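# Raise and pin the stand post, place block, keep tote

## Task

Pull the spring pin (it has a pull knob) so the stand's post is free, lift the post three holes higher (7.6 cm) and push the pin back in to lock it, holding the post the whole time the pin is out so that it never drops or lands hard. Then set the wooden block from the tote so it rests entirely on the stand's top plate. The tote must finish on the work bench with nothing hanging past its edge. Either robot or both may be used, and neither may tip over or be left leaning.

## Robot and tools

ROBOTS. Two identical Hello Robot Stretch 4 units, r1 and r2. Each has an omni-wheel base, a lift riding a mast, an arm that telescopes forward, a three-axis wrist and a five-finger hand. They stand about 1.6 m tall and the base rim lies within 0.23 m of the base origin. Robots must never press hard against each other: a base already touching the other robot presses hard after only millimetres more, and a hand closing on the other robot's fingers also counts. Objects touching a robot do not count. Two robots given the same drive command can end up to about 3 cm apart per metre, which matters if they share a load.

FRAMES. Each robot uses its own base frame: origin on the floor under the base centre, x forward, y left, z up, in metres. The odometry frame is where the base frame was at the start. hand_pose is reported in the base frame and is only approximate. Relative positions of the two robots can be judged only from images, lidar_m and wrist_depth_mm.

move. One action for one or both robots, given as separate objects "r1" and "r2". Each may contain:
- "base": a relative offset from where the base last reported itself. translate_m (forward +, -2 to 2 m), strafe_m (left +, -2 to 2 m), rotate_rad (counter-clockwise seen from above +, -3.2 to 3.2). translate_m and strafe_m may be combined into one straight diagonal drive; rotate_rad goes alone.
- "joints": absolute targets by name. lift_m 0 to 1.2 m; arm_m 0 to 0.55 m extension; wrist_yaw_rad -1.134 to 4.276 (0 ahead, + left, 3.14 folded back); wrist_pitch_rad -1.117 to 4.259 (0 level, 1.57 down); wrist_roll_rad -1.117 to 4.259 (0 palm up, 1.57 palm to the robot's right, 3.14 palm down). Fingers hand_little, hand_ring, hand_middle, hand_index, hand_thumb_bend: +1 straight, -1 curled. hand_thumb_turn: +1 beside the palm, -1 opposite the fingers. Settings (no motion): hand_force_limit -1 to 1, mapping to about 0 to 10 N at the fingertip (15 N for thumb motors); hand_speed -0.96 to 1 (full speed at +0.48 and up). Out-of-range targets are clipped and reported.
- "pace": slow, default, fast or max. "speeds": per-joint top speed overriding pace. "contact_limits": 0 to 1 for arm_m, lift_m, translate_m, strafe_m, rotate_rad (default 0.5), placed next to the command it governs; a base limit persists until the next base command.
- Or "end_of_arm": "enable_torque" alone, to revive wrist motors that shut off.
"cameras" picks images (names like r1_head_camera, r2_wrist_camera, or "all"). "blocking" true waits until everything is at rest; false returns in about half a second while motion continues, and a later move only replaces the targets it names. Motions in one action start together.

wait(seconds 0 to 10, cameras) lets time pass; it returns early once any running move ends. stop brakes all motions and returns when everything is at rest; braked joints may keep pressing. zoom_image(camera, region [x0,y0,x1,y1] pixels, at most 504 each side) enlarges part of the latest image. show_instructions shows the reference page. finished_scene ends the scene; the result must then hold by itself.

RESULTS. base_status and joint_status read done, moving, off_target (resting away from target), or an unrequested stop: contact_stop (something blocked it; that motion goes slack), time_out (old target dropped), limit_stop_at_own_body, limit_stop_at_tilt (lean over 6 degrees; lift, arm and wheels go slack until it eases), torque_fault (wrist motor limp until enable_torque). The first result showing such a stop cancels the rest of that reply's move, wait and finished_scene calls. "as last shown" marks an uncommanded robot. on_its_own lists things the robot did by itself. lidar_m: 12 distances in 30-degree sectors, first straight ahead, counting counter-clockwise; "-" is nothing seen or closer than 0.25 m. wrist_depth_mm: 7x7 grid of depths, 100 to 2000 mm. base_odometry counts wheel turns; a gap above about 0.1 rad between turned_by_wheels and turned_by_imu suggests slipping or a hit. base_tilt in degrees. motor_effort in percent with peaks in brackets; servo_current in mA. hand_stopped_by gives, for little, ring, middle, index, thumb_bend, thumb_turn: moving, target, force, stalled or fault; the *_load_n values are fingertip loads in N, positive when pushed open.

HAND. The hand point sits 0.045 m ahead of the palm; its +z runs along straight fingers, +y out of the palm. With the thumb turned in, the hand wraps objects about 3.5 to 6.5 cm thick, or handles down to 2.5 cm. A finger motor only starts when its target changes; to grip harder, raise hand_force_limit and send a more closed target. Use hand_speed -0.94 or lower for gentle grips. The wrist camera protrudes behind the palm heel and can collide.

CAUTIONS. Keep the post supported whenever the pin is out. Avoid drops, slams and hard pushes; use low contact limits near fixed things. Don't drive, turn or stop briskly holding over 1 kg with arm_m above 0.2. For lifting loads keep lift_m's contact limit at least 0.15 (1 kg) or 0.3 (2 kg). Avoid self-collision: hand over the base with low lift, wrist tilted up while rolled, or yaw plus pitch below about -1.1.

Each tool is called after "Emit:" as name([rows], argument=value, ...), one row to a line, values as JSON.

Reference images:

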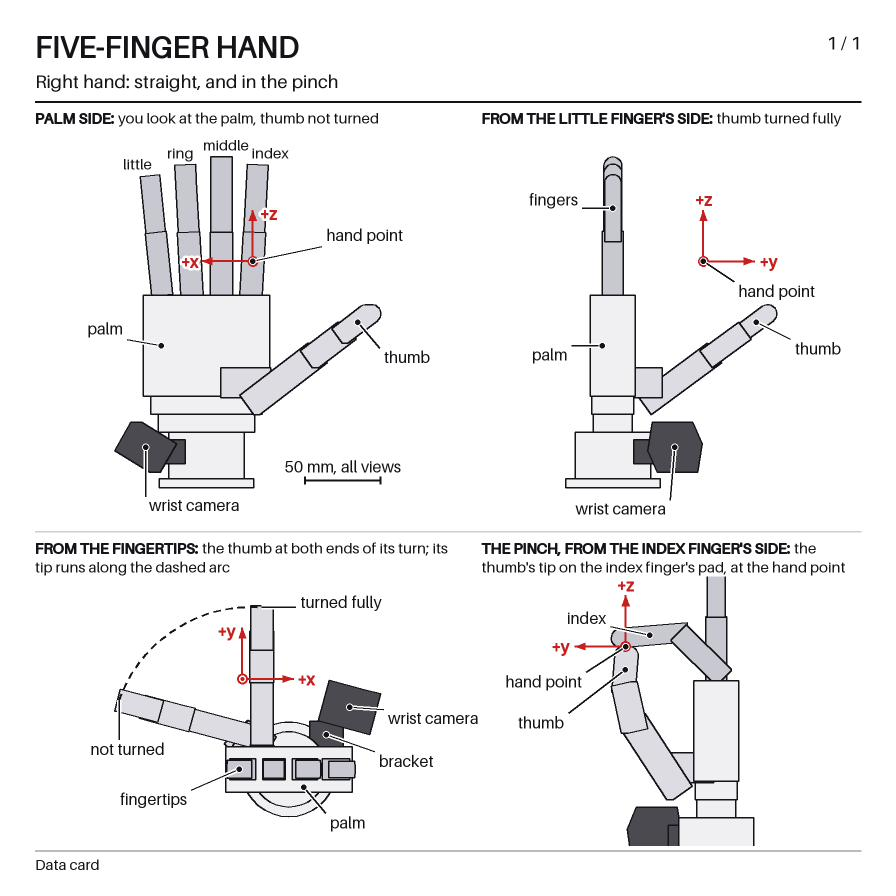

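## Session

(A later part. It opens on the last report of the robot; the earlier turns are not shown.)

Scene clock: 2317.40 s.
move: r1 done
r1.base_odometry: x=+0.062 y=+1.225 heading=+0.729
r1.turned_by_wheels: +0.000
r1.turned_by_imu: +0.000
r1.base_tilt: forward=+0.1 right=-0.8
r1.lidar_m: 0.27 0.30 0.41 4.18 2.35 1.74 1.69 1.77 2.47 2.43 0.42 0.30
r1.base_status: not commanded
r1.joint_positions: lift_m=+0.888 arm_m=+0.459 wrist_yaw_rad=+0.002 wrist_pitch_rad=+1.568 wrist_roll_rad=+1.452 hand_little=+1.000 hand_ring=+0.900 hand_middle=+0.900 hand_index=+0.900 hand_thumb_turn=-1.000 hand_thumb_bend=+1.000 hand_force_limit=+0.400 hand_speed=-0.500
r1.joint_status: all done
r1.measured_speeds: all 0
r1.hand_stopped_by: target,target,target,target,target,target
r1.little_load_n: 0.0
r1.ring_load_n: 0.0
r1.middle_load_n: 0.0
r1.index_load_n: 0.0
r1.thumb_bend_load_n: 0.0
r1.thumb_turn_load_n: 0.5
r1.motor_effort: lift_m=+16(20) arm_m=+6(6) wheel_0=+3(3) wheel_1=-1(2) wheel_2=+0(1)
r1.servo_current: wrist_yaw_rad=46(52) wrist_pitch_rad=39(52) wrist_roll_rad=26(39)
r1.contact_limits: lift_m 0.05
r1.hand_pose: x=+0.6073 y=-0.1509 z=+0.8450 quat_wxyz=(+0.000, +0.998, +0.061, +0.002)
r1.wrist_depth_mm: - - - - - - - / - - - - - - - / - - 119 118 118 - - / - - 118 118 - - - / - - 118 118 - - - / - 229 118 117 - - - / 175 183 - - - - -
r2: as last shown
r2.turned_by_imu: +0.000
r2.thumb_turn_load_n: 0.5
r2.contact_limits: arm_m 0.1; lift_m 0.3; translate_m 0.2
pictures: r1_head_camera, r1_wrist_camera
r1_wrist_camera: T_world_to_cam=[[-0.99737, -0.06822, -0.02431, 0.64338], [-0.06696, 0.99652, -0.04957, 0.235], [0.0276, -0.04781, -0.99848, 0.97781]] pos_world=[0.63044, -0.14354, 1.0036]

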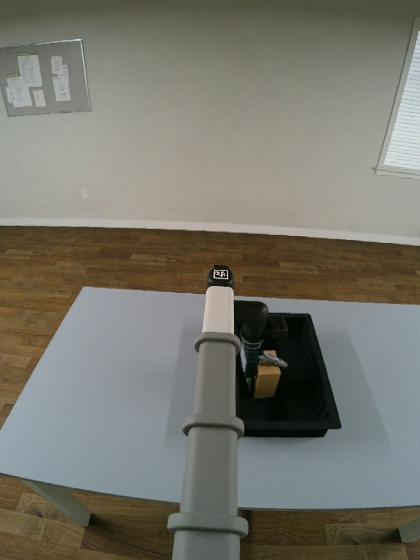

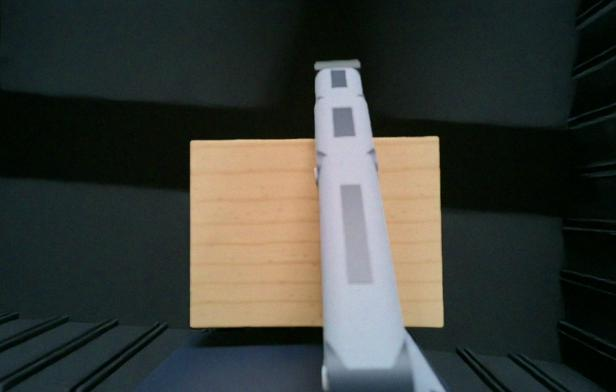

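Emit:
move(r1={"joints":{"hand_speed":-0.85,"hand_force_limit":0.6,"hand_thumb_bend":-0.45}})

Emit:
move(r1={"joints":{"hand_force_limit":-0.7,"hand_index":-0.2,"hand_middle":-0.2,"hand_ring":-0.2}}, cameras=["r1_wrist_camera","r1_head_camera"])

Emit:
zoom_image(camera="r1_head_camera", region=[200, 280, 320, 440])

Scene clock: 2332.93 s.
move: r1 off_target
r1.base_odometry: x=+0.062 y=+1.225 heading=+0.729
r1.turned_by_wheels: +0.000
r1.turned_by_imu: +0.002
r1.base_tilt: forward=+0.1 right=-0.9
r1.lidar_m: 0.27 0.29 0.40 4.19 2.34 1.76 1.68 1.76 2.47 2.44 0.40 0.30
r1.base_status: not commanded
r1.joint_positions: lift_m=+0.888 arm_m=+0.459 wrist_yaw_rad=+0.002 wrist_pitch_rad=+1.568 wrist_roll_rad=+1.452 hand_little=+1.000 hand_ring=+0.900 hand_middle=+0.900 hand_index=+0.900 hand_thumb_turn=-1.000 hand_thumb_bend=+0.767 hand_force_limit=+0.600 hand_speed=-0.850
r1.joint_status: hand_thumb_bend off_target (ended at +0.767, target -0.450); the others done
r1.measured_speeds: all 0
r1.hand_stopped_by: target,target,target,target,force,target
r1.little_load_n: 0.0
r1.ring_load_n: 0.0
r1.middle_load_n: 0.0
r1.index_load_n: 0.0
r1.thumb_bend_load_n: 12.0
r1.thumb_turn_load_n: 0.0
r1.motor_effort: lift_m=+16(17) arm_m=+6(7) wheel_0=+1(3) wheel_1=-2(2) wheel_2=+0(1)
r1.servo_current: wrist_yaw_rad=39(72) wrist_pitch_rad=39(59) wrist_roll_rad=26(46)
r1.contact_limits: lift_m 0.05
r1.hand_pose: x=+0.6073 y=-0.1509 z=+0.8450 quat_wxyz=(+0.000, +0.998, +0.061, +0.002)
r1.wrist_depth_mm: - - - - - - - / - - - - - - - / - - - 106 - - - / - - 121 121 120 - - / - - 121 120 - - - / - - 120 119 - - - / 178 205 - - - - -
r2: as last shown
r2.turned_by_imu: -0.003
r2.thumb_turn_load_n: 0.0
r2.contact_limits: arm_m 0.1; lift_m 0.3; translate_m 0.2
pictures: none

Scene clock: 2335.80 s.
move: r1 off_target
r1.base_odometry: x=+0.062 y=+1.225 heading=+0.729
r1.turned_by_wheels: +0.000
r1.turned_by_imu: +0.001
r1.base_tilt: forward=+0.1 right=-0.9
r1.lidar_m: 0.28 0.30 0.41 4.19 2.36 1.75 1.69 1.77 2.47 2.44 0.40 0.30
r1.base_status: not commanded
r1.joint_positions: lift_m=+0.888 arm_m=+0.459 wrist_yaw_rad=+0.002 wrist_pitch_rad=+1.568 wrist_roll_rad=+1.452 hand_little=+1.000 hand_ring=+0.874 hand_middle=+0.888 hand_index=+0.875 hand_thumb_turn=-1.000 hand_thumb_bend=+0.768 hand_force_limit=-0.700 hand_speed=-0.850
r1.joint_status: hand_ring off_target (ended at +0.874, target -0.200); hand_middle off_target (ended at +0.888, target -0.200); hand_index off_target (ended at +0.875, target -0.200); the others done
r1.measured_speeds: all 0
r1.hand_stopped_by: target,force,force,force,force,target
r1.little_load_n: 0.0
r1.ring_load_n: 1.5
r1.middle_load_n: 1.0
r1.index_load_n: 3.5
r1.thumb_bend_load_n: 13.0
r1.thumb_turn_load_n: 0.0
r1.motor_effort: lift_m=+16(17) arm_m=+6(6) wheel_0=+1(1) wheel_1=-2(2) wheel_2=+0(0)
r1.servo_current: wrist_yaw_rad=59(72) wrist_pitch_rad=26(59) wrist_roll_rad=33(39)
r1.contact_limits: lift_m 0.05
r1.hand_pose: x=+0.6072 y=-0.1509 z=+0.8450 quat_wxyz=(+0.000, +0.998, +0.061, +0.001)
r1.wrist_depth_mm: - - - - - - - / - - - - - - - / - - - 106 - - - / - - 121 121 120 - - / - - 120 120 - - - / - - 120 119 - - - / 177 204 - - - - -
r2.base_odometry: x=-2.717 y=+2.075 heading=+1.103
r2.turned_by_wheels: +0.000
r2.turned_by_imu: -0.001
r2.base_tilt: forward=-0.1 right=-0.7
r2.lidar_m: 0.92 2.74 2.10 2.04 2.01 1.54 1.50 1.58 2.33 1.64 1.65 3.31
r2.base_status: not commanded
r2.joint_positions: lift_m=+0.708 arm_m=+0.223 wrist_yaw_rad=+0.000 wrist_pitch_rad=+0.002 wrist_roll_rad=+1.568 hand_little=+1.000 hand_ring=+1.000 hand_middle=+1.000 hand_index=+1.000 hand_thumb_turn=-1.000 hand_thumb_bend=+1.000 hand_force_limit=+0.800 hand_speed=-0.800
r2.joint_status: not commanded
r2.measured_speeds: all 0
r2.hand_stopped_by: target,target,target,target,target,target
r2.little_load_n: 0.0
r2.ring_load_n: 0.0
r2.middle_load_n: 0.0
r2.index_load_n: 0.0
r2.thumb_bend_load_n: 0.0
r2.thumb_turn_load_n: 0.5
r2.motor_effort: lift_m=+17(17) arm_m=+5(5) wheel_0=-4(4) wheel_1=-2(3) wheel_2=+3(3)
r2.servo_current: wrist_yaw_rad=33(52) wrist_pitch_rad=52(59) wrist_roll_rad=39(52)
r2.contact_limits: arm_m 0.1; lift_m 0.3; translate_m 0.2
r2.hand_pose: x=+0.6152 y=-0.1477 z=+0.8553 quat_wxyz=(+0.001, +0.708, +0.001, +0.706)
r2.wrist_depth_mm: - - - - - 1618 1182 / - - - - - 1618 1182 / - - - - - 1618 1118 / - - - - - 1499 1118 / - - - - - 1499 1160 / - - 140 - - 1499 1098 / - - - - - 1397 1138
pictures: r1_head_camera, r1_wrist_camera
r1_wrist_camera: T_world_to_cam=[[-0.99738, -0.06821, -0.02391, 0.64299], [-0.06696, 0.99652, -0.04954, 0.23498], [0.02721, -0.04781, -0.99849, 0.97807]] pos_world=[0.63044, -0.14354, 1.0036]

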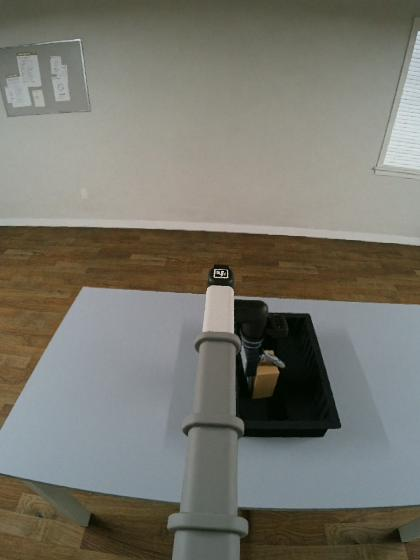

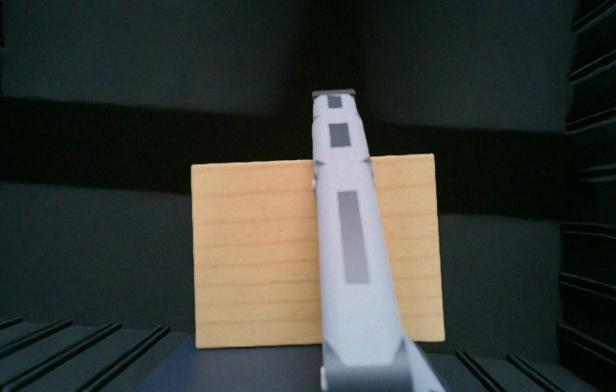

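Scaled by 3.150 from the camera's image (finer frame: 1200x1600).

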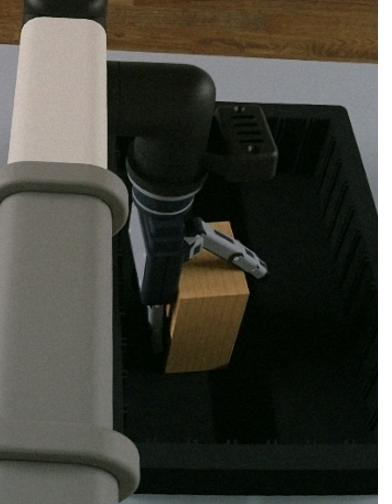

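Emit:
move(r1={"joints":{"lift_m":0.9},"speeds":{"lift_m":0.02},"contact_limits":{"lift_m":0.3}}, cameras=["r1_wrist_camera","r1_head_camera"])

Emit:
zoom_image(camera="r1_head_camera", region=[200, 280, 320, 440])

Scene clock: 2342.33 s.
move: r1 done
r1.base_odometry: x=+0.062 y=+1.225 heading=+0.729
r1.turned_by_wheels: +0.000
r1.turned_by_imu: +0.002
r1.base_tilt: forward=+0.1 right=-0.9
r1.lidar_m: 0.27 0.30 0.40 4.17 2.36 1.76 1.69 1.76 2.47 2.43 0.40 0.29
r1.base_status: not commanded
r1.joint_positions: lift_m=+0.900 arm_m=+0.459 wrist_yaw_rad=+0.002 wrist_pitch_rad=+1.568 wrist_roll_rad=+1.452 hand_little=+1.000 hand_ring=+0.874 hand_middle=+0.888 hand_index=+0.874 hand_thumb_turn=-1.000 hand_thumb_bend=+0.764 hand_force_limit=-0.700 hand_speed=-0.850
r1.joint_status: all done
r1.measured_speeds: all 0
r1.hand_stopped_by: target,force,force,force,force,target
r1.little_load_n: 0.0
r1.ring_load_n: 0.0
r1.middle_load_n: 0.0
r1.index_load_n: 0.0
r1.thumb_bend_load_n: 0.0
r1.thumb_turn_load_n: 0.0
r1.motor_effort: lift_m=+22(27) arm_m=+6(6) wheel_0=+1(1) wheel_1=-2(2) wheel_2=+0(0)
r1.servo_current: wrist_yaw_rad=52(65) wrist_pitch_rad=46(52) wrist_roll_rad=33(33)
r1.contact_limits: lift_m 0.3
r1.hand_pose: x=+0.6072 y=-0.1509 z=+0.8565 quat_wxyz=(+0.000, +0.998, +0.061, +0.001)
r1.wrist_depth_mm: - - - - - - - / - - - - - - - / - - - 109 - - - / - - 129 129 - - - / - - 129 129 - - - / - - 128 128 - - - / 183 190 - - - - -
r2: as last shown
r2.contact_limits: arm_m 0.1; lift_m 0.3; translate_m 0.2
pictures: r1_head_camera, r1_wrist_camera
r1_wrist_camera: T_world_to_cam=[[-0.99738, -0.06821, -0.02391, 0.64327], [-0.06696, 0.99652, -0.04954, 0.23555], [0.02721, -0.04781, -0.99849, 0.98955]] pos_world=[0.63044, -0.14354, 1.0151]

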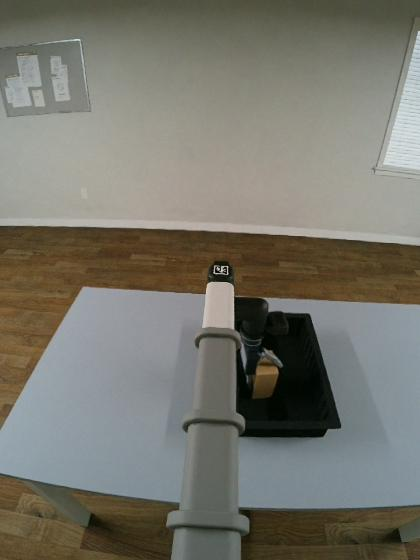

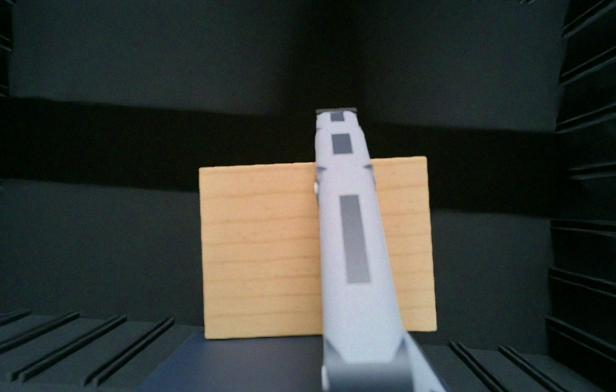

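Scaled by 3.150 from the camera's image (finer frame: 1200x1600).

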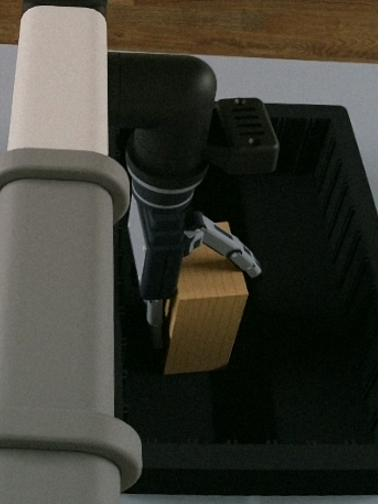

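Emit:
move(r1={"joints":{"hand_speed":0.0,"hand_thumb_bend":1.0,"hand_index":1.0,"hand_middle":1.0,"hand_ring":1.0}})

Emit:
move(r1={"joints":{"lift_m":1.1}})

Emit:
move(r1={"base":{"strafe_m":-0.302},"joints":{"arm_m":0.404,"wrist_yaw_rad":1.681,"wrist_pitch_rad":0.6,"wrist_roll_rad":3.14},"contact_limits":{"strafe_m":0.2}}, cameras=["r1_wrist_camera","r1_head_camera"])

Emit:
zoom_image(camera="r1_head_camera", region=[100, 220, 320, 440])

Scene clock: 2509.03 s.
move: r1 done
r1.base_odometry: x=+0.062 y=+1.225 heading=+0.729
r1.turned_by_wheels: +0.000
r1.turned_by_imu: +0.001
r1.base_tilt: forward=+0.1 right=-0.9
r1.lidar_m: 0.26 0.28 0.40 4.19 2.35 1.76 1.69 1.79 2.48 2.42 0.41 0.29
r1.base_status: not commanded
r1.joint_positions: lift_m=+0.900 arm_m=+0.459 wrist_yaw_rad=+0.002 wrist_pitch_rad=+1.568 wrist_roll_rad=+1.452 hand_little=+1.000 hand_ring=+1.000 hand_middle=+1.000 hand_index=+1.000 hand_thumb_turn=-1.000 hand_thumb_bend=+1.000 hand_force_limit=-0.700 hand_speed=+0.000
r1.joint_status: all done
r1.measured_speeds: all 0
r1.hand_stopped_by: target,target,target,target,target,target
r1.little_load_n: 0.0
r1.ring_load_n: 0.0
r1.middle_load_n: 0.0
r1.index_load_n: 0.0
r1.thumb_bend_load_n: 0.0
r1.thumb_turn_load_n: 0.0
r1.motor_effort: lift_m=+22(23) arm_m=+6(6) wheel_0=+1(1) wheel_1=-2(2) wheel_2=+0(0)
r1.servo_current: wrist_yaw_rad=46(52) wrist_pitch_rad=46(46) wrist_roll_rad=33(39)
r1.contact_limits: lift_m 0.3
r1.hand_pose: x=+0.6072 y=-0.1509 z=+0.8565 quat_wxyz=(+0.000, +0.998, +0.061, +0.001)
r1.wrist_depth_mm: - - - - - - - / - - - - - - - / - - - - - - - / - - 129 129 - - - / - - 129 128 - - - / - - 129 128 - - - / 183 191 - - - - -
r2: as last shown
r2.thumb_turn_load_n: 0.0
r2.contact_limits: arm_m 0.1; lift_m 0.3; translate_m 0.2
pictures: none

Scene clock: 2510.97 s.
move: r1 done
r1.base_odometry: x=+0.062 y=+1.225 heading=+0.729
r1.turned_by_wheels: +0.000
r1.turned_by_imu: +0.001
r1.base_tilt: forward=+0.1 right=-0.8
r1.lidar_m: 0.26 0.30 0.39 4.18 2.37 1.75 1.68 1.78 2.48 2.44 0.42 0.28
r1.base_status: not commanded
r1.joint_positions: lift_m=+1.100 arm_m=+0.459 wrist_yaw_rad=+0.002 wrist_pitch_rad=+1.568 wrist_roll_rad=+1.452 hand_little=+1.000 hand_ring=+1.000 hand_middle=+1.000 hand_index=+1.000 hand_thumb_turn=-1.000 hand_thumb_bend=+1.000 hand_force_limit=-0.700 hand_speed=+0.000
r1.joint_status: all done
r1.measured_speeds: all 0
r1.hand_stopped_by: target,target,target,target,target,target
r1.little_load_n: 0.0
r1.ring_load_n: 0.0
r1.middle_load_n: 0.0
r1.index_load_n: 0.0
r1.thumb_bend_load_n: 0.0
r1.thumb_turn_load_n: 0.0
r1.motor_effort: lift_m=+22(29) arm_m=+6(6) wheel_0=+1(1) wheel_1=-2(2) wheel_2=+0(1)
r1.servo_current: wrist_yaw_rad=33(65) wrist_pitch_rad=46(52) wrist_roll_rad=26(46)
r1.hand_pose: x=+0.6072 y=-0.1509 z=+1.0565 quat_wxyz=(+0.000, +0.998, +0.061, +0.001)
r1.wrist_depth_mm: - - - - - - - / - 373 - - - - - / - 377 - - - - - / - 382 - 329 - - - / - - - 327 - - - / - - - - - - - / - - - - - - -
r2: as last shown
r2.thumb_turn_load_n: 0.5
r2.contact_limits: arm_m 0.1; lift_m 0.3; translate_m 0.2
pictures: none

Scene clock: 2513.30 s.
move: r1 done
r1.base_odometry: x=+0.264 y=+1.000 heading=+0.729
r1.turned_by_wheels: +0.000
r1.turned_by_imu: +0.004
r1.base_tilt: forward=+0.0 right=-0.9
r1.lidar_m: 0.27 0.28 0.40 4.47 2.37 1.75 1.69 1.81 2.48 2.14 0.41 0.29
r1.base_status: done
r1.joint_positions: lift_m=+1.100 arm_m=+0.404 wrist_yaw_rad=+1.678 wrist_pitch_rad=+0.610 wrist_roll_rad=+3.138 hand_little=+1.000 hand_ring=+1.000 hand_middle=+1.000 hand_index=+1.000 hand_thumb_turn=-1.000 hand_thumb_bend=+1.000 hand_force_limit=-0.700 hand_speed=+0.000
r1.joint_status: all done
r1.measured_speeds: all 0
r1.hand_stopped_by: target,target,target,target,target,target
r1.little_load_n: 0.0
r1.ring_load_n: 0.0
r1.middle_load_n: 0.0
r1.index_load_n: 0.0
r1.thumb_bend_load_n: 0.0
r1.thumb_turn_load_n: 0.0
r1.motor_effort: lift_m=+21(23) arm_m=-5(9) wheel_0=+2(11) wheel_1=-1(11) wheel_2=+0(2)
r1.servo_current: wrist_yaw_rad=52(111) wrist_pitch_rad=52(215) wrist_roll_rad=26(85)
r1.contact_limits: strafe_m 0.2
r1.hand_pose: x=+0.6158 y=+0.1522 z=+1.1018 quat_wxyz=(-0.462, +0.885, +0.049, -0.024)
r1.wrist_depth_mm: - - 392 314 407 366 - / - - - - - - 1464 / 1661 - - - - - 1661 / 1921 - - - - - 1921 / - - - - - - - / - - - - - - - / - - - - - - -
r2: as last shown
r2.contact_limits: arm_m 0.1; lift_m 0.3; translate_m 0.2
pictures: r1_head_camera, r1_wrist_camera
r1_wrist_camera: T_world_to_cam=[[-0.9977, -0.06169, 0.02799, 0.62042], [-0.0158, 0.61375, 0.78934, -0.95129], [-0.06588, 0.78708, -0.61332, 0.7546]] pos_world=[0.65367, 0.0282, 1.19633]

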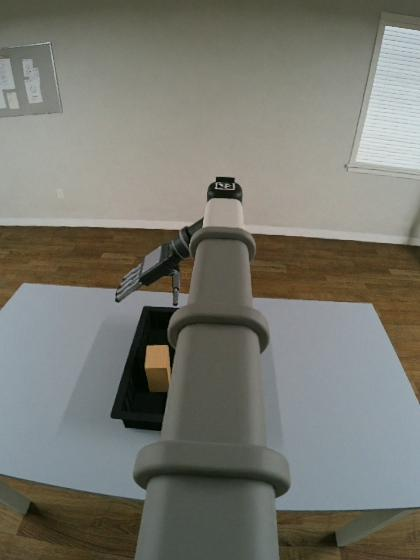

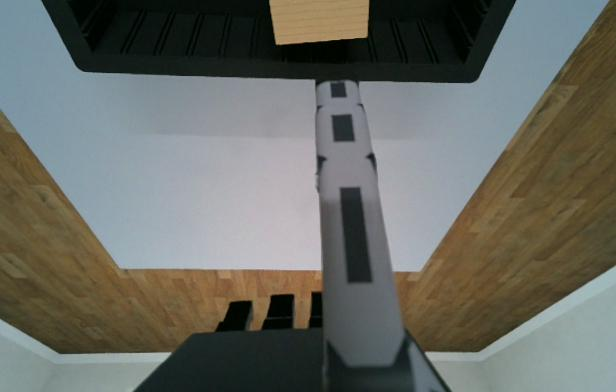

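Scaled by 2.291 from the camera's image (finer frame: 1200x1600).

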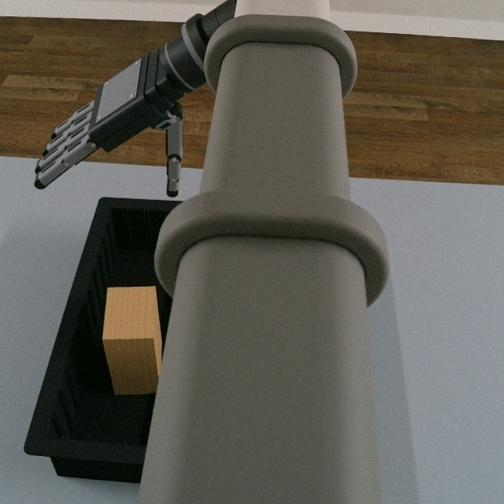

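Emit:
move(r1={"base":{"strafe_m":0.003},"joints":{"lift_m":0.93},"pace":"slow"}, cameras=["r1_wrist_camera","r1_head_camera"])

Emit:
zoom_image(camera="r1_head_camera", region=[100, 270, 260, 440])

Scene clock: 2541.23 s.
move: r1 done
r1.base_odometry: x=+0.262 y=+1.002 heading=+0.729
r1.turned_by_wheels: +0.000
r1.turned_by_imu: +0.003
r1.base_tilt: forward=+0.1 right=-0.8
r1.lidar_m: 0.27 0.29 0.42 4.49 2.35 1.76 1.69 1.78 2.48 2.15 0.39 0.30
r1.base_status: done
r1.joint_positions: lift_m=+0.930 arm_m=+0.404 wrist_yaw_rad=+1.678 wrist_pitch_rad=+0.610 wrist_roll_rad=+3.138 hand_little=+1.000 hand_ring=+1.000 hand_middle=+1.000 hand_index=+1.000 hand_thumb_turn=-1.000 hand_thumb_bend=+1.000 hand_force_limit=-0.700 hand_speed=+0.000
r1.joint_status: all done
r1.measured_speeds: all 0
r1.hand_stopped_by: target,target,target,target,target,target
r1.little_load_n: 0.0
r1.ring_load_n: -0.5
r1.middle_load_n: 0.0
r1.index_load_n: 0.0
r1.thumb_bend_load_n: 0.0
r1.thumb_turn_load_n: 0.0
r1.motor_effort: lift_m=+17(25) arm_m=-5(6) wheel_0=+0(6) wheel_1=+3(5) wheel_2=+0(2)
r1.servo_current: wrist_yaw_rad=52(65) wrist_pitch_rad=33(72) wrist_roll_rad=33(39)
r1.hand_pose: x=+0.6158 y=+0.1522 z=+0.9322 quat_wxyz=(-0.462, +0.885, +0.049, -0.024)
r1.wrist_depth_mm: - - - 217 210 - 250 / - - - 184 177 - 257 / - 296 198 180 187 298 253 / 271 272 - - - - 1756 / - - - - - - - / - - - - - - - / - - - - - - -
r2: as last shown
r2.thumb_turn_load_n: 0.0
r2.contact_limits: arm_m 0.1; lift_m 0.3; translate_m 0.2
pictures: r1_head_camera, r1_wrist_camera
r1_wrist_camera: T_world_to_cam=[[-0.99769, -0.06183, 0.02797, 0.62519], [-0.01591, 0.61375, 0.78934, -0.81728], [-0.06597, 0.78708, -0.61332, 0.65058]] pos_world=[0.65367, 0.0282, 1.02663]

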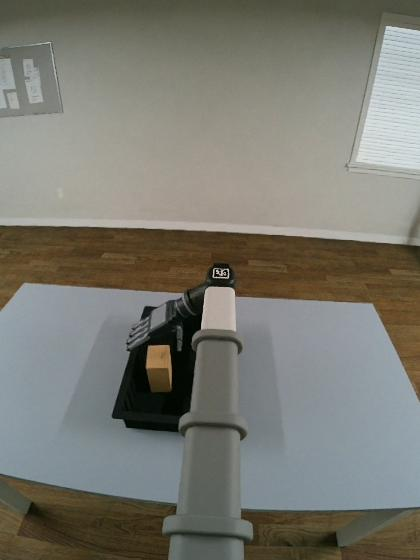

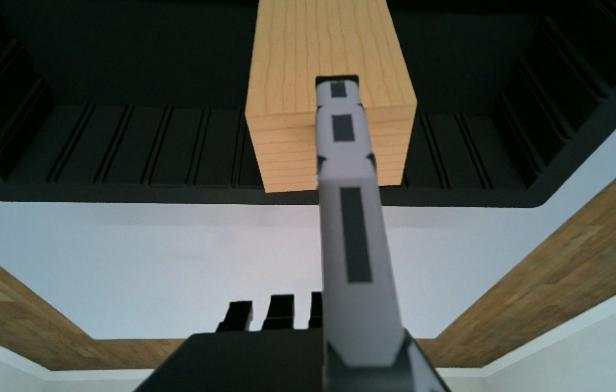

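Scaled by 2.965 from the camera's image (finer frame: 1200x1600).

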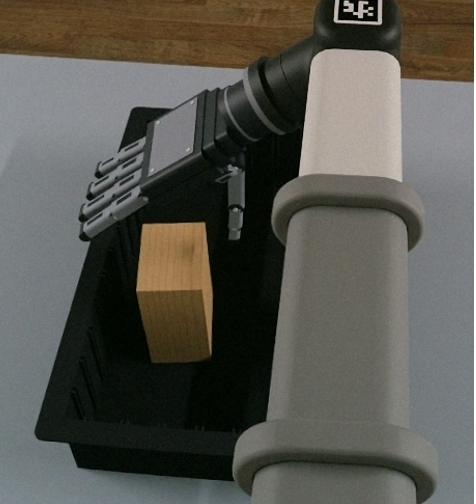

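Emit:
move(r1={"joints":{"lift_m":0.868},"speeds":{"lift_m":0.05},"contact_limits":{"lift_m":0.05}}, cameras=["r1_wrist_camera","r1_head_camera"])

Emit:
zoom_image(camera="r1_head_camera", region=[100, 290, 240, 430])

Scene clock: 2559.53 s.
move: r1 done
r1.base_odometry: x=+0.262 y=+1.002 heading=+0.729
r1.turned_by_wheels: +0.000
r1.turned_by_imu: +0.002
r1.base_tilt: forward=+0.1 right=-0.9
r1.lidar_m: 0.27 0.29 0.38 4.50 2.34 1.76 1.68 1.77 2.47 2.11 0.39 0.30
r1.base_status: not commanded
r1.joint_positions: lift_m=+0.868 arm_m=+0.404 wrist_yaw_rad=+1.678 wrist_pitch_rad=+0.610 wrist_roll_rad=+3.138 hand_little=+1.000 hand_ring=+1.000 hand_middle=+1.000 hand_index=+1.000 hand_thumb_turn=-1.000 hand_thumb_bend=+1.000 hand_force_limit=-0.700 hand_speed=+0.000
r1.joint_status: all done
r1.measured_speeds: all 0
r1.hand_stopped_by: target,target,target,target,target,target
r1.little_load_n: 0.0
r1.ring_load_n: 0.0
r1.middle_load_n: 0.0
r1.index_load_n: 0.0
r1.thumb_bend_load_n: 0.0
r1.thumb_turn_load_n: 0.0
r1.motor_effort: lift_m=+17(22) arm_m=-5(6) wheel_0=+0(0) wheel_1=+2(3) wheel_2=+0(0)
r1.servo_current: wrist_yaw_rad=33(65) wrist_pitch_rad=59(65) wrist_roll_rad=39(39)
r1.contact_limits: lift_m 0.05
r1.hand_pose: x=+0.6158 y=+0.1522 z=+0.8702 quat_wxyz=(-0.462, +0.885, +0.049, -0.024)
r1.wrist_depth_mm: - - - - - - - / - - - 183 179 - - / - - 162 156 155 - 244 / 250 259 149 141 - 267 244 / 234 236 229 151 - 248 237 / - - - 177 - - - / - - - - - - -
r2: as last shown
r2.thumb_turn_load_n: 0.5
r2.contact_limits: arm_m 0.1; lift_m 0.3; translate_m 0.2
pictures: r1_head_camera, r1_wrist_camera
r1_wrist_camera: T_world_to_cam=[[-0.99769, -0.06183, 0.02797, 0.62692], [-0.01591, 0.61375, 0.78934, -0.76834], [-0.06597, 0.78708, -0.61332, 0.61255]] pos_world=[0.65367, 0.0282, 0.96463]

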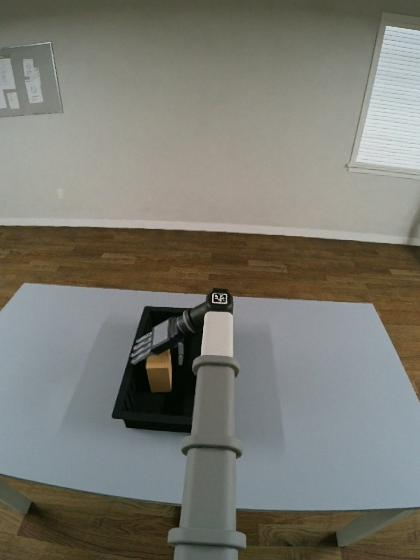

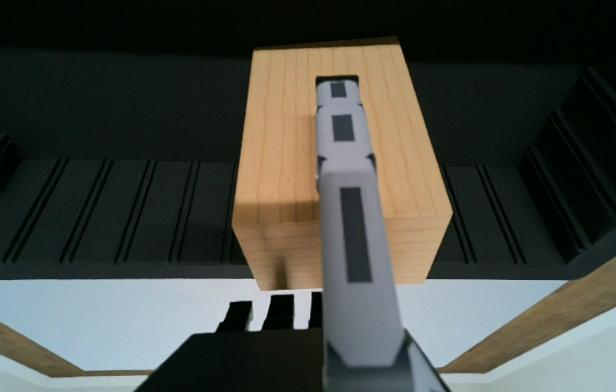

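Scaled by 3.600 from the camera's image (finer frame: 1200x1600).

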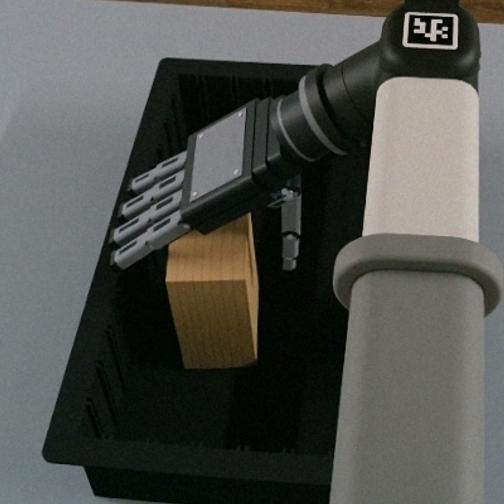

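Emit:
move(r1={"joints":{"hand_speed":-0.85,"hand_force_limit":-0.7,"hand_index":-0.4,"hand_middle":-0.4}}, cameras=["r1_wrist_camera","r1_head_camera"])

Emit:
zoom_image(camera="r1_head_camera", region=[100, 290, 240, 430])

Scene clock: 2572.57 s.
move: r1 off_target
r1.base_odometry: x=+0.262 y=+1.002 heading=+0.729
r1.turned_by_wheels: +0.000
r1.turned_by_imu: +0.003
r1.base_tilt: forward=+0.0 right=-0.9
r1.lidar_m: 0.28 0.30 0.40 4.48 2.36 1.74 1.69 1.77 2.47 2.13 0.39 0.29
r1.base_status: not commanded
r1.joint_positions: lift_m=+0.868 arm_m=+0.404 wrist_yaw_rad=+1.678 wrist_pitch_rad=+0.608 wrist_roll_rad=+3.138 hand_little=+1.000 hand_ring=+1.000 hand_middle=+0.043 hand_index=+0.028 hand_thumb_turn=-1.000 hand_thumb_bend=+1.000 hand_force_limit=-0.700 hand_speed=-0.850
r1.joint_status: hand_middle off_target (ended at +0.043, target -0.400); hand_index off_target (ended at +0.028, target -0.400); the others done
r1.measured_speeds: all 0
r1.hand_stopped_by: target,target,force,force,target,target
r1.little_load_n: 0.0
r1.ring_load_n: -0.5
r1.middle_load_n: 5.0
r1.index_load_n: 2.5
r1.thumb_bend_load_n: 0.5
r1.thumb_turn_load_n: 0.0
r1.motor_effort: lift_m=+17(18) arm_m=-5(6) wheel_0=+0(0) wheel_1=+2(3) wheel_2=+0(0)
r1.servo_current: wrist_yaw_rad=52(65) wrist_pitch_rad=39(59) wrist_roll_rad=33(46)
r1.contact_limits: lift_m 0.05
r1.hand_pose: x=+0.6157 y=+0.1525 z=+0.8704 quat_wxyz=(-0.462, +0.885, +0.049, -0.024)
r1.wrist_depth_mm: - - 163 160 156 - - / - - 138 137 133 - - / - - 120 116 116 - 244 / 252 256 120 126 118 - 243 / 229 229 158 151 - 250 238 / - - - - - - - / - - - - - - -
r2: as last shown
r2.turned_by_imu: -0.002
r2.index_load_n: 0.5
r2.thumb_turn_load_n: 0.0
r2.contact_limits: arm_m 0.1; lift_m 0.3; translate_m 0.2
pictures: r1_head_camera, r1_wrist_camera
r1_wrist_camera: T_world_to_cam=[[-0.99769, -0.06186, 0.02823, 0.62657], [-0.01561, 0.61246, 0.79034, -0.76961], [-0.06618, 0.78808, -0.61201, 0.61138]] pos_world=[0.65357, 0.0283, 0.96474]

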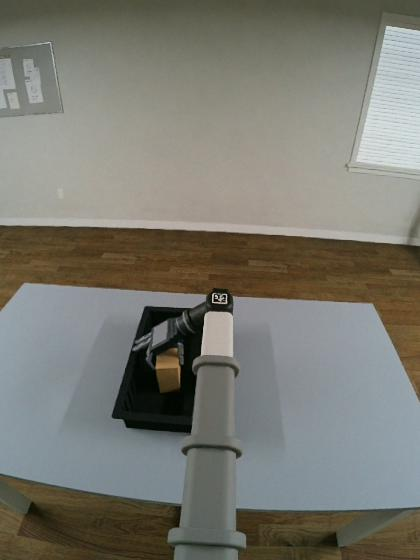

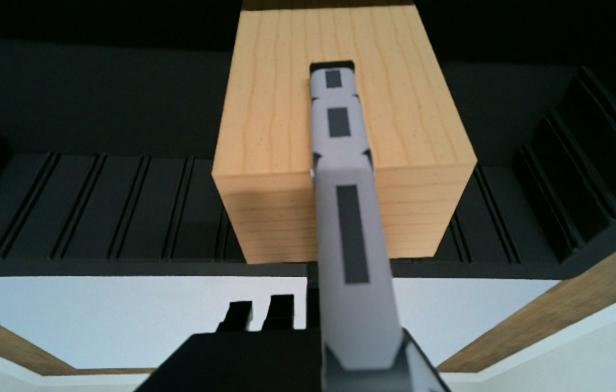

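Scaled by 3.600 from the camera's image (finer frame: 1200x1600).

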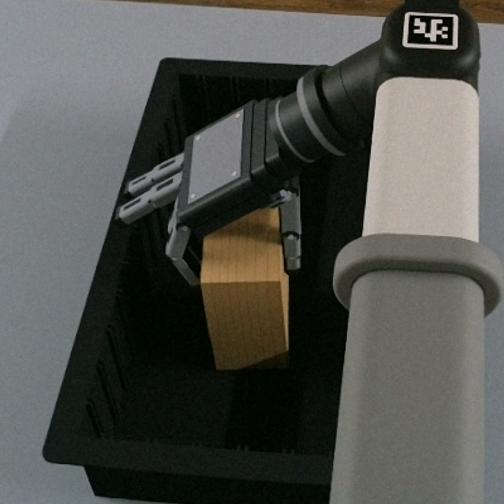

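Emit:
move(r1={"joints":{"hand_force_limit":0.8,"hand_index":-0.45,"hand_middle":-0.45}})

Emit:
move(r1={"joints":{"lift_m":0.873},"speeds":{"lift_m":0.01},"contact_limits":{"lift_m":0.3}}, cameras=["r1_wrist_camera","r1_head_camera"])

Emit:
zoom_image(camera="r1_head_camera", region=[100, 290, 240, 430])

Scene clock: 2596.57 s.
move: r1 off_target
r1.base_odometry: x=+0.262 y=+1.002 heading=+0.729
r1.turned_by_wheels: +0.000
r1.turned_by_imu: +0.001
r1.base_tilt: forward=+0.1 right=-0.9
r1.lidar_m: 0.25 0.28 0.41 4.48 2.38 1.75 1.69 1.76 2.50 2.15 0.40 0.29
r1.base_status: not commanded
r1.joint_positions: lift_m=+0.868 arm_m=+0.404 wrist_yaw_rad=+1.678 wrist_pitch_rad=+0.608 wrist_roll_rad=+3.138 hand_little=+1.000 hand_ring=+1.000 hand_middle=+0.033 hand_index=+0.005 hand_thumb_turn=-1.000 hand_thumb_bend=+1.000 hand_force_limit=+0.800 hand_speed=-0.850
r1.joint_status: hand_middle off_target (ended at +0.033, target -0.450); hand_index off_target (ended at +0.005, target -0.450); the others done
r1.measured_speeds: all 0
r1.hand_stopped_by: target,target,force,force,target,target
r1.little_load_n: 0.0
r1.ring_load_n: 0.0
r1.middle_load_n: 8.5
r1.index_load_n: 10.0
r1.thumb_bend_load_n: 2.0
r1.thumb_turn_load_n: -1.0
r1.motor_effort: lift_m=+17(17) arm_m=-5(6) wheel_0=+0(0) wheel_1=+2(3) wheel_2=+0(0)
r1.servo_current: wrist_yaw_rad=39(52) wrist_pitch_rad=52(65) wrist_roll_rad=26(39)
r1.contact_limits: lift_m 0.05
r1.hand_pose: x=+0.6157 y=+0.1525 z=+0.8704 quat_wxyz=(-0.462, +0.885, +0.049, -0.024)
r1.wrist_depth_mm: - - 163 160 155 - - / - - 138 136 133 - - / - - 120 116 116 - 244 / 251 255 121 121 118 - 243 / 229 229 158 151 - 250 239 / - - - - - - - / - - - - - - -
r2.base_odometry: x=-2.717 y=+2.075 heading=+1.103
r2.turned_by_wheels: +0.000
r2.turned_by_imu: -0.001
r2.base_tilt: forward=-0.1 right=-0.7
r2.lidar_m: 0.90 2.74 2.12 2.05 2.03 1.57 1.51 1.54 2.34 1.63 1.65 3.32
r2.base_status: not commanded
r2.joint_positions: lift_m=+0.708 arm_m=+0.223 wrist_yaw_rad=+0.000 wrist_pitch_rad=+0.002 wrist_roll_rad=+1.568 hand_little=+1.000 hand_ring=+1.000 hand_middle=+1.000 hand_index=+1.000 hand_thumb_turn=-1.000 hand_thumb_bend=+1.000 hand_force_limit=+0.800 hand_speed=-0.800
r2.joint_status: not commanded
r2.measured_speeds: all 0
r2.hand_stopped_by: target,target,target,target,target,target
r2.little_load_n: 0.0
r2.ring_load_n: 0.0
r2.middle_load_n: 0.0
r2.index_load_n: 0.0
r2.thumb_bend_load_n: 0.0
r2.thumb_turn_load_n: 0.0
r2.motor_effort: lift_m=+17(17) arm_m=+5(5) wheel_0=-4(4) wheel_1=-2(3) wheel_2=+3(3)
r2.servo_current: wrist_yaw_rad=52(52) wrist_pitch_rad=59(59) wrist_roll_rad=39(46)
r2.contact_limits: arm_m 0.1; lift_m 0.3; translate_m 0.2
r2.hand_pose: x=+0.6152 y=-0.1477 z=+0.8553 quat_wxyz=(+0.001, +0.708, +0.001, +0.706)
r2.wrist_depth_mm: - - - - - 1661 1182 / - - - - - 1618 1182 / - - - - - 1618 1138 / - - - - - 1499 1118 / - - - - - 1499 1160 / - - 140 - - 1499 1118 / - - - - - 1397 1138
pictures: none

Scene clock: 2597.37 s.
move: r1 done
r1.base_odometry: x=+0.262 y=+1.002 heading=+0.729
r1.turned_by_wheels: +0.000
r1.turned_by_imu: +0.000
r1.base_tilt: forward=+0.0 right=-0.9
r1.lidar_m: 0.26 0.29 0.39 4.49 2.33 1.77 1.68 1.78 2.47 2.14 0.38 0.28
r1.base_status: not commanded
r1.joint_positions: lift_m=+0.873 arm_m=+0.404 wrist_yaw_rad=+1.678 wrist_pitch_rad=+0.608 wrist_roll_rad=+3.138 hand_little=+1.000 hand_ring=+1.000 hand_middle=+0.033 hand_index=+0.005 hand_thumb_turn=-1.000 hand_thumb_bend=+1.000 hand_force_limit=+0.800 hand_speed=-0.850
r1.joint_status: all done
r1.measured_speeds: all 0
r1.hand_stopped_by: target,target,force,force,target,target
r1.little_load_n: 0.0
r1.ring_load_n: 0.0
r1.middle_load_n: 8.5
r1.index_load_n: 9.5
r1.thumb_bend_load_n: 2.0
r1.thumb_turn_load_n: -1.0
r1.motor_effort: lift_m=+24(28) arm_m=-5(6) wheel_0=+0(0) wheel_1=+2(3) wheel_2=+0(0)
r1.servo_current: wrist_yaw_rad=46(52) wrist_pitch_rad=52(65) wrist_roll_rad=33(39)
r1.contact_limits: lift_m 0.3
r1.hand_pose: x=+0.6157 y=+0.1525 z=+0.8749 quat_wxyz=(-0.462, +0.885, +0.049, -0.024)
r1.wrist_depth_mm: - - 163 159 154 - - / - - 138 136 133 - - / - - 120 115 116 - 245 / 247 255 125 121 118 - 243 / 230 234 235 144 - 250 245 / - - - - - - - / - - - - - - -
r2: as last shown
r2.turned_by_imu: +0.000
r2.ring_load_n: -0.5
r2.thumb_turn_load_n: 0.5
r2.contact_limits: arm_m 0.1; lift_m 0.3; translate_m 0.2
pictures: r1_head_camera, r1_wrist_camera
r1_wrist_camera: T_world_to_cam=[[-0.99769, -0.06186, 0.02823, 0.62645], [-0.01561, 0.61246, 0.79034, -0.77309], [-0.06618, 0.78808, -0.61201, 0.61407]] pos_world=[0.65357, 0.0283, 0.96914]

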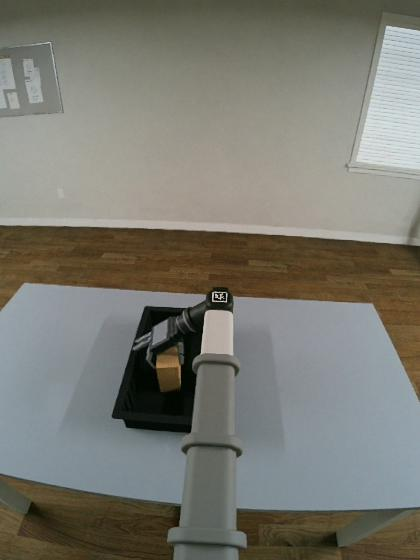

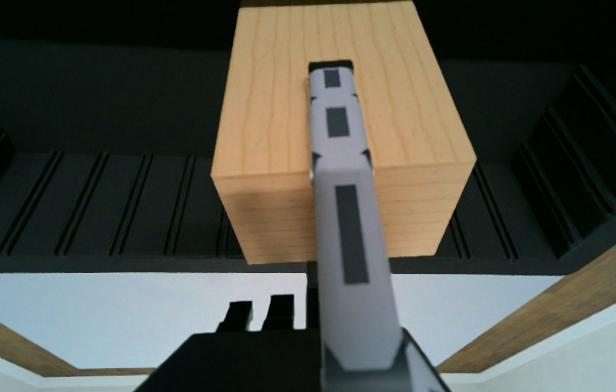

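Scaled by 3.600 from the camera's image (finer frame: 1200x1600).

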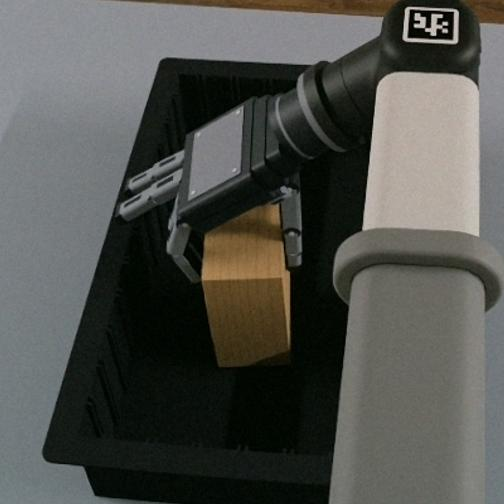

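Emit:
move(r1={"joints": {"lift_m": 0.9}, "speeds": {"lift_m": 0.03}}, cameras=["r1_wrist_camera", "r1_head_camera"])

Scene clock: 2623.20 s.
move: r1 done
r1.base_odometry: x=+0.262 y=+1.002 heading=+0.729
r1.turned_by_wheels: +0.000
r1.turned_by_imu: +0.002
r1.base_tilt: forward=+0.1 right=-0.9
r1.lidar_m: 0.27 0.27 0.38 4.49 2.38 1.75 1.69 1.77 2.50 2.12 0.40 0.29
r1.base_status: not commanded
r1.joint_positions: lift_m=+0.900 arm_m=+0.404 wrist_yaw_rad=+1.678 wrist_pitch_rad=+0.608 wrist_roll_rad=+3.138 hand_little=+1.000 hand_ring=+1.000 hand_middle=+0.033 hand_index=+0.005 hand_thumb_turn=-1.000 hand_thumb_bend=+1.000 hand_force_limit=+0.800 hand_speed=-0.850
r1.joint_status: all done
r1.measured_speeds: all 0
r1.hand_stopped_by: target,target,force,force,target,target
r1.little_load_n: 0.0
r1.ring_load_n: 0.0
r1.middle_load_n: 8.5
r1.index_load_n: 9.5
r1.thumb_bend_load_n: 2.0
r1.thumb_turn_load_n: -1.0
r1.motor_effort: lift_m=+23(32) arm_m=-5(5) wheel_0=+0(0) wheel_1=+2(3) wheel_2=+0(0)
r1.servo_current: wrist_yaw_rad=52(59) wrist_pitch_rad=52(59) wrist_roll_rad=33(39)
r1.hand_pose: x=+0.6157 y=+0.1525 z=+0.9019 quat_wxyz=(-0.462, +0.885, +0.049, -0.024)
r1.wrist_depth_mm: - - 163 159 155 - - / - - 138 136 133 - 248 / 272 283 121 116 116 - 251 / 253 260 125 121 118 - 244 / - - 158 144 - - - / - - - - - - - / - - - - - - -
r2: as last shown
r2.turned_by_imu: -0.001
r2.ring_load_n: 0.0
r2.thumb_turn_load_n: 0.0
r2.contact_limits: arm_m 0.1; lift_m 0.3; translate_m 0.2
pictures: r1_head_camera, r1_wrist_camera
r1_wrist_camera: T_world_to_cam=[[-0.99769, -0.06186, 0.02823, 0.62569], [-0.01561, 0.61246, 0.79034, -0.79442], [-0.06618, 0.78808, -0.61201, 0.6306]] pos_world=[0.65357, 0.0283, 0.99614]

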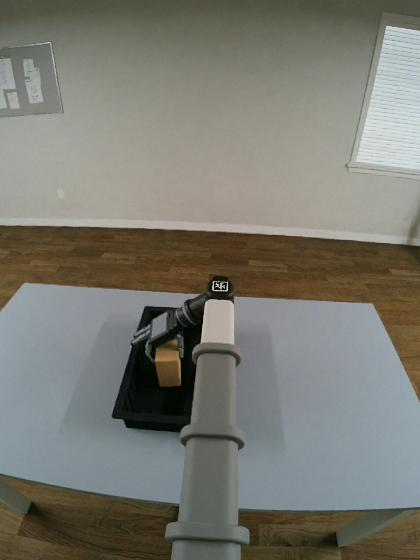

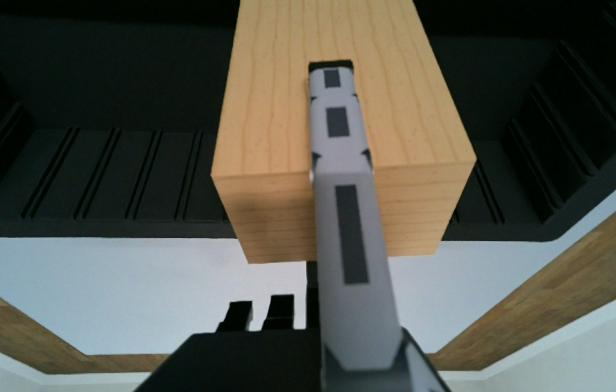

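Emit:
move(r1={"joints": {"lift_m": 0.98}, "speeds": {"lift_m": 0.03}}, cameras=["r1_wrist_camera", "r1_head_camera"])

Emit:
move(r1={"joints": {"lift_m": 1.12}, "speeds": {"lift_m": 0.04}}, cameras=["r1_wrist_camera", "r1_head_camera"])

Scene clock: 2632.13 s.
move: r1 done
r1.base_odometry: x=+0.262 y=+1.002 heading=+0.729
r1.turned_by_wheels: +0.000
r1.turned_by_imu: +0.002
r1.base_tilt: forward=+0.0 right=-0.9
r1.lidar_m: 0.27 0.28 0.40 4.49 2.37 1.75 1.69 1.77 2.47 2.12 0.41 0.29
r1.base_status: not commanded
r1.joint_positions: lift_m=+0.980 arm_m=+0.404 wrist_yaw_rad=+1.678 wrist_pitch_rad=+0.608 wrist_roll_rad=+3.138 hand_little=+1.000 hand_ring=+1.000 hand_middle=+0.033 hand_index=+0.005 hand_thumb_turn=-1.000 hand_thumb_bend=+1.000 hand_force_limit=+0.800 hand_speed=-0.850
r1.joint_status: all done
r1.measured_speeds: all 0
r1.hand_stopped_by: target,target,force,force,target,target
r1.little_load_n: 0.0
r1.ring_load_n: 0.0
r1.middle_load_n: 8.5
r1.index_load_n: 9.5
r1.thumb_bend_load_n: 2.0
r1.thumb_turn_load_n: -1.0
r1.motor_effort: lift_m=+23(32) arm_m=-5(6) wheel_0=+0(0) wheel_1=+2(3) wheel_2=+0(0)
r1.servo_current: wrist_yaw_rad=39(72) wrist_pitch_rad=59(72) wrist_roll_rad=33(39)
r1.hand_pose: x=+0.6157 y=+0.1525 z=+0.9819 quat_wxyz=(-0.462, +0.885, +0.049, -0.024)
r1.wrist_depth_mm: 286 - 162 159 154 - 255 / - 327 143 136 132 303 266 / - - 121 116 116 - - / - - 120 121 118 - 1808 / - - - 144 - - - / - - - - - - - / - - - - - - -
r2: as last shown
r2.turned_by_imu: -0.002
r2.thumb_turn_load_n: 0.5
r2.contact_limits: arm_m 0.1; lift_m 0.3; translate_m 0.2
pictures: r1_head_camera, r1_wrist_camera
r1_wrist_camera: T_world_to_cam=[[-0.99769, -0.06186, 0.02823, 0.62343], [-0.01561, 0.61246, 0.79034, -0.85765], [-0.06618, 0.78808, -0.61201, 0.67956]] pos_world=[0.65357, 0.0283, 1.07614]

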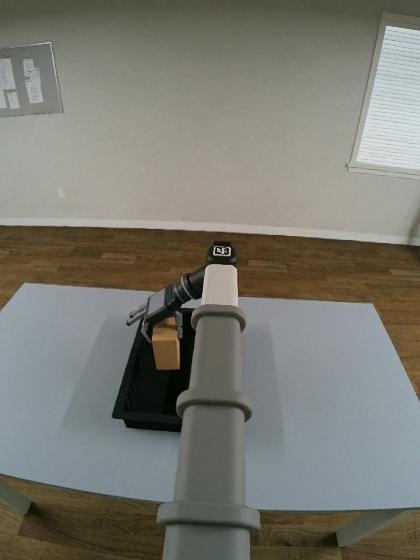

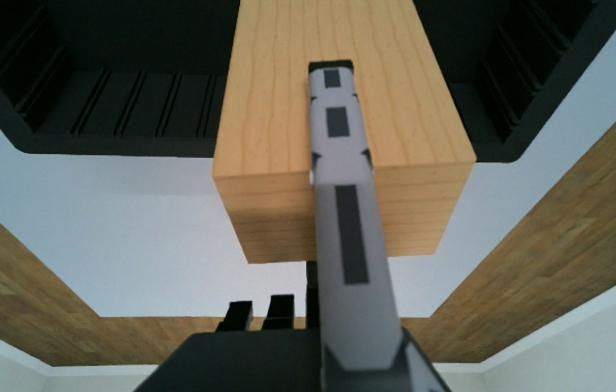

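Scene clock: 2636.03 s.
move: r1 done
r1.base_odometry: x=+0.262 y=+1.002 heading=+0.729
r1.turned_by_wheels: +0.000
r1.turned_by_imu: +0.001
r1.base_tilt: forward=+0.1 right=-0.9
r1.lidar_m: 0.27 0.29 0.39 4.48 2.35 1.75 1.69 1.78 2.49 2.14 0.39 0.28
r1.base_status: not commanded
r1.joint_positions: lift_m=+1.120 arm_m=+0.404 wrist_yaw_rad=+1.678 wrist_pitch_rad=+0.608 wrist_roll_rad=+3.138 hand_little=+1.000 hand_ring=+1.000 hand_middle=+0.033 hand_index=+0.005 hand_thumb_turn=-1.000 hand_thumb_bend=+1.000 hand_force_limit=+0.800 hand_speed=-0.850
r1.joint_status: all done
r1.measured_speeds: all 0
r1.hand_stopped_by: target,target,force,force,target,target
r1.little_load_n: 0.0
r1.ring_load_n: 0.0
r1.middle_load_n: 8.5
r1.index_load_n: 9.5
r1.thumb_bend_load_n: 2.0
r1.thumb_turn_load_n: -1.0
r1.motor_effort: lift_m=+23(31) arm_m=-5(6) wheel_0=+0(0) wheel_1=+2(3) wheel_2=+0(0)
r1.servo_current: wrist_yaw_rad=39(65) wrist_pitch_rad=46(65) wrist_roll_rad=33(39)
r1.hand_pose: x=+0.6157 y=+0.1525 z=+1.1219 quat_wxyz=(-0.462, +0.885, +0.049, -0.024)
r1.wrist_depth_mm: - - 175 159 155 - 1308 / - - 138 136 132 - 1430 / 1756 - 120 115 115 - 1661 / 1921 - 120 121 118 - - / - - - 151 - - - / - - - 212 - - - / - - - - - - -
r2: as last shown
r2.turned_by_imu: -0.001
r2.contact_limits: arm_m 0.1; lift_m 0.3; translate_m 0.2
pictures: r1_head_camera, r1_wrist_camera
r1_wrist_camera: T_world_to_cam=[[-0.99769, -0.06186, 0.02823, 0.61948], [-0.01561, 0.61246, 0.79034, -0.9683], [-0.06618, 0.78808, -0.61201, 0.76524]] pos_world=[0.65357, 0.0283, 1.21614]

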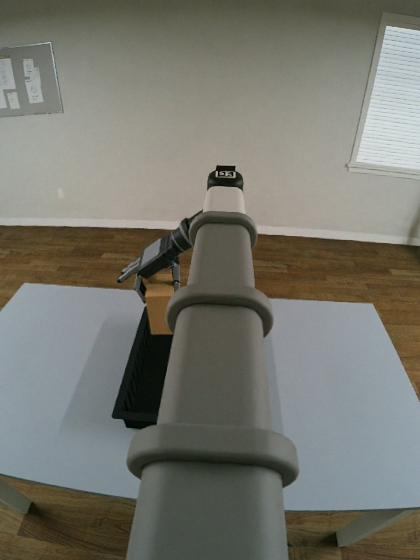

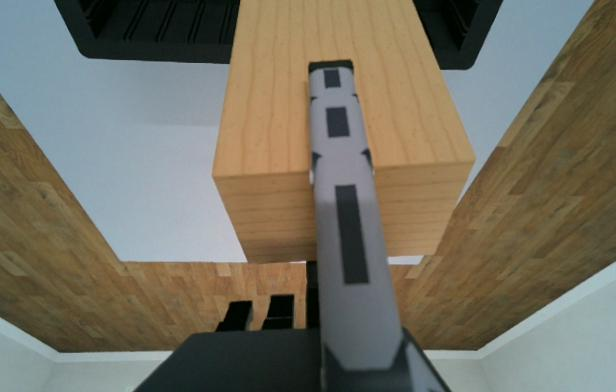

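Emit:
move(cameras=["r2_head_camera", "r2_head_left_camera"])

Scene clock: 2657.27 s.
r1.base_odometry: x=+0.262 y=+1.002 heading=+0.729
r1.turned_by_wheels: +0.000
r1.turned_by_imu: +0.001
r1.base_tilt: forward=+0.1 right=-1.0
r1.lidar_m: 0.27 0.28 0.40 4.48 2.35 1.76 1.70 1.77 2.50 2.14 0.41 0.28
r1.base_status: not commanded
r1.joint_positions: lift_m=+1.120 arm_m=+0.404 wrist_yaw_rad=+1.678 wrist_pitch_rad=+0.608 wrist_roll_rad=+3.138 hand_little=+1.000 hand_ring=+1.000 hand_middle=+0.033 hand_index=+0.005 hand_thumb_turn=-1.000 hand_thumb_bend=+1.000 hand_force_limit=+0.800 hand_speed=-0.850
r1.joint_status: all done
r1.measured_speeds: all 0
r1.hand_stopped_by: target,target,force,force,target,target
r1.little_load_n: 0.0
r1.ring_load_n: 0.0
r1.middle_load_n: 8.5
r1.index_load_n: 9.5
r1.thumb_bend_load_n: 2.0
r1.thumb_turn_load_n: -1.5
r1.motor_effort: lift_m=+23(31) arm_m=-5(6) wheel_0=+0(0) wheel_1=+2(3) wheel_2=+0(0)
r1.servo_current: wrist_yaw_rad=46(65) wrist_pitch_rad=52(65) wrist_roll_rad=33(39)
r1.hand_pose: x=+0.6157 y=+0.1525 z=+1.1219 quat_wxyz=(-0.462, +0.885, +0.049, -0.024) (m; r1's base frame)
r1.wrist_depth_mm: - - 175 159 154 - 1308 / - - 138 136 133 - 1464 / 1661 - 120 116 115 - 1661 / 1921 - 120 121 118 - - / - - - 151 - - - / - - - 212 - - - / - - - - - - -
r2.base_odometry: x=-2.717 y=+2.075 heading=+1.103
r2.turned_by_wheels: +0.000
r2.turned_by_imu: -0.001
r2.base_tilt: forward=-0.2 right=-0.7
r2.lidar_m: 0.91 2.73 2.08 2.05 2.05 1.54 1.50 1.58 2.32 1.65 1.64 3.33
r2.base_status: not commanded
r2.joint_positions: lift_m=+0.708 arm_m=+0.223 wrist_yaw_rad=+0.000 wrist_pitch_rad=+0.002 wrist_roll_rad=+1.568 hand_little=+1.000 hand_ring=+1.000 hand_middle=+1.000 hand_index=+1.000 hand_thumb_turn=-1.000 hand_thumb_bend=+1.000 hand_force_limit=+0.800 hand_speed=-0.800
r2.joint_status: not commanded
r2.measured_speeds: all 0
r2.hand_stopped_by: target,target,target,target,target,target
r2.little_load_n: 0.0
r2.ring_load_n: 0.0
r2.middle_load_n: 0.0
r2.index_load_n: 0.0
r2.thumb_bend_load_n: 0.0
r2.thumb_turn_load_n: 0.5
r2.motor_effort: lift_m=+17(17) arm_m=+5(5) wheel_0=-4(4) wheel_1=-2(3) wheel_2=+3(3)
r2.servo_current: wrist_yaw_rad=46(52) wrist_pitch_rad=52(59) wrist_roll_rad=33(52)
r2.contact_limits: arm_m 0.1; lift_m 0.3; translate_m 0.2
r2.hand_pose: x=+0.6152 y=-0.1477 z=+0.8553 quat_wxyz=(+0.001, +0.708, +0.001, +0.706) (m; r2's base frame)
r2.wrist_depth_mm: - - - - - 1618 1182 / - - - - - 1618 1182 / - - - - - 1661 1118 / - - - - - 1499 1118 / - - - - - 1499 1160 / - - 140 - - 1499 1118 / - - - - - 1397 1138
pictures: r2_head_camera, r2_head_left_camera

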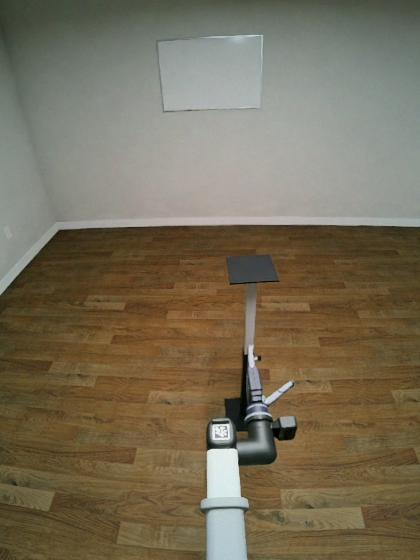

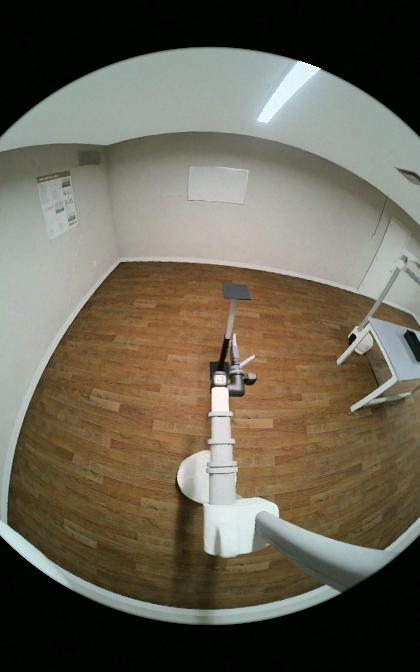

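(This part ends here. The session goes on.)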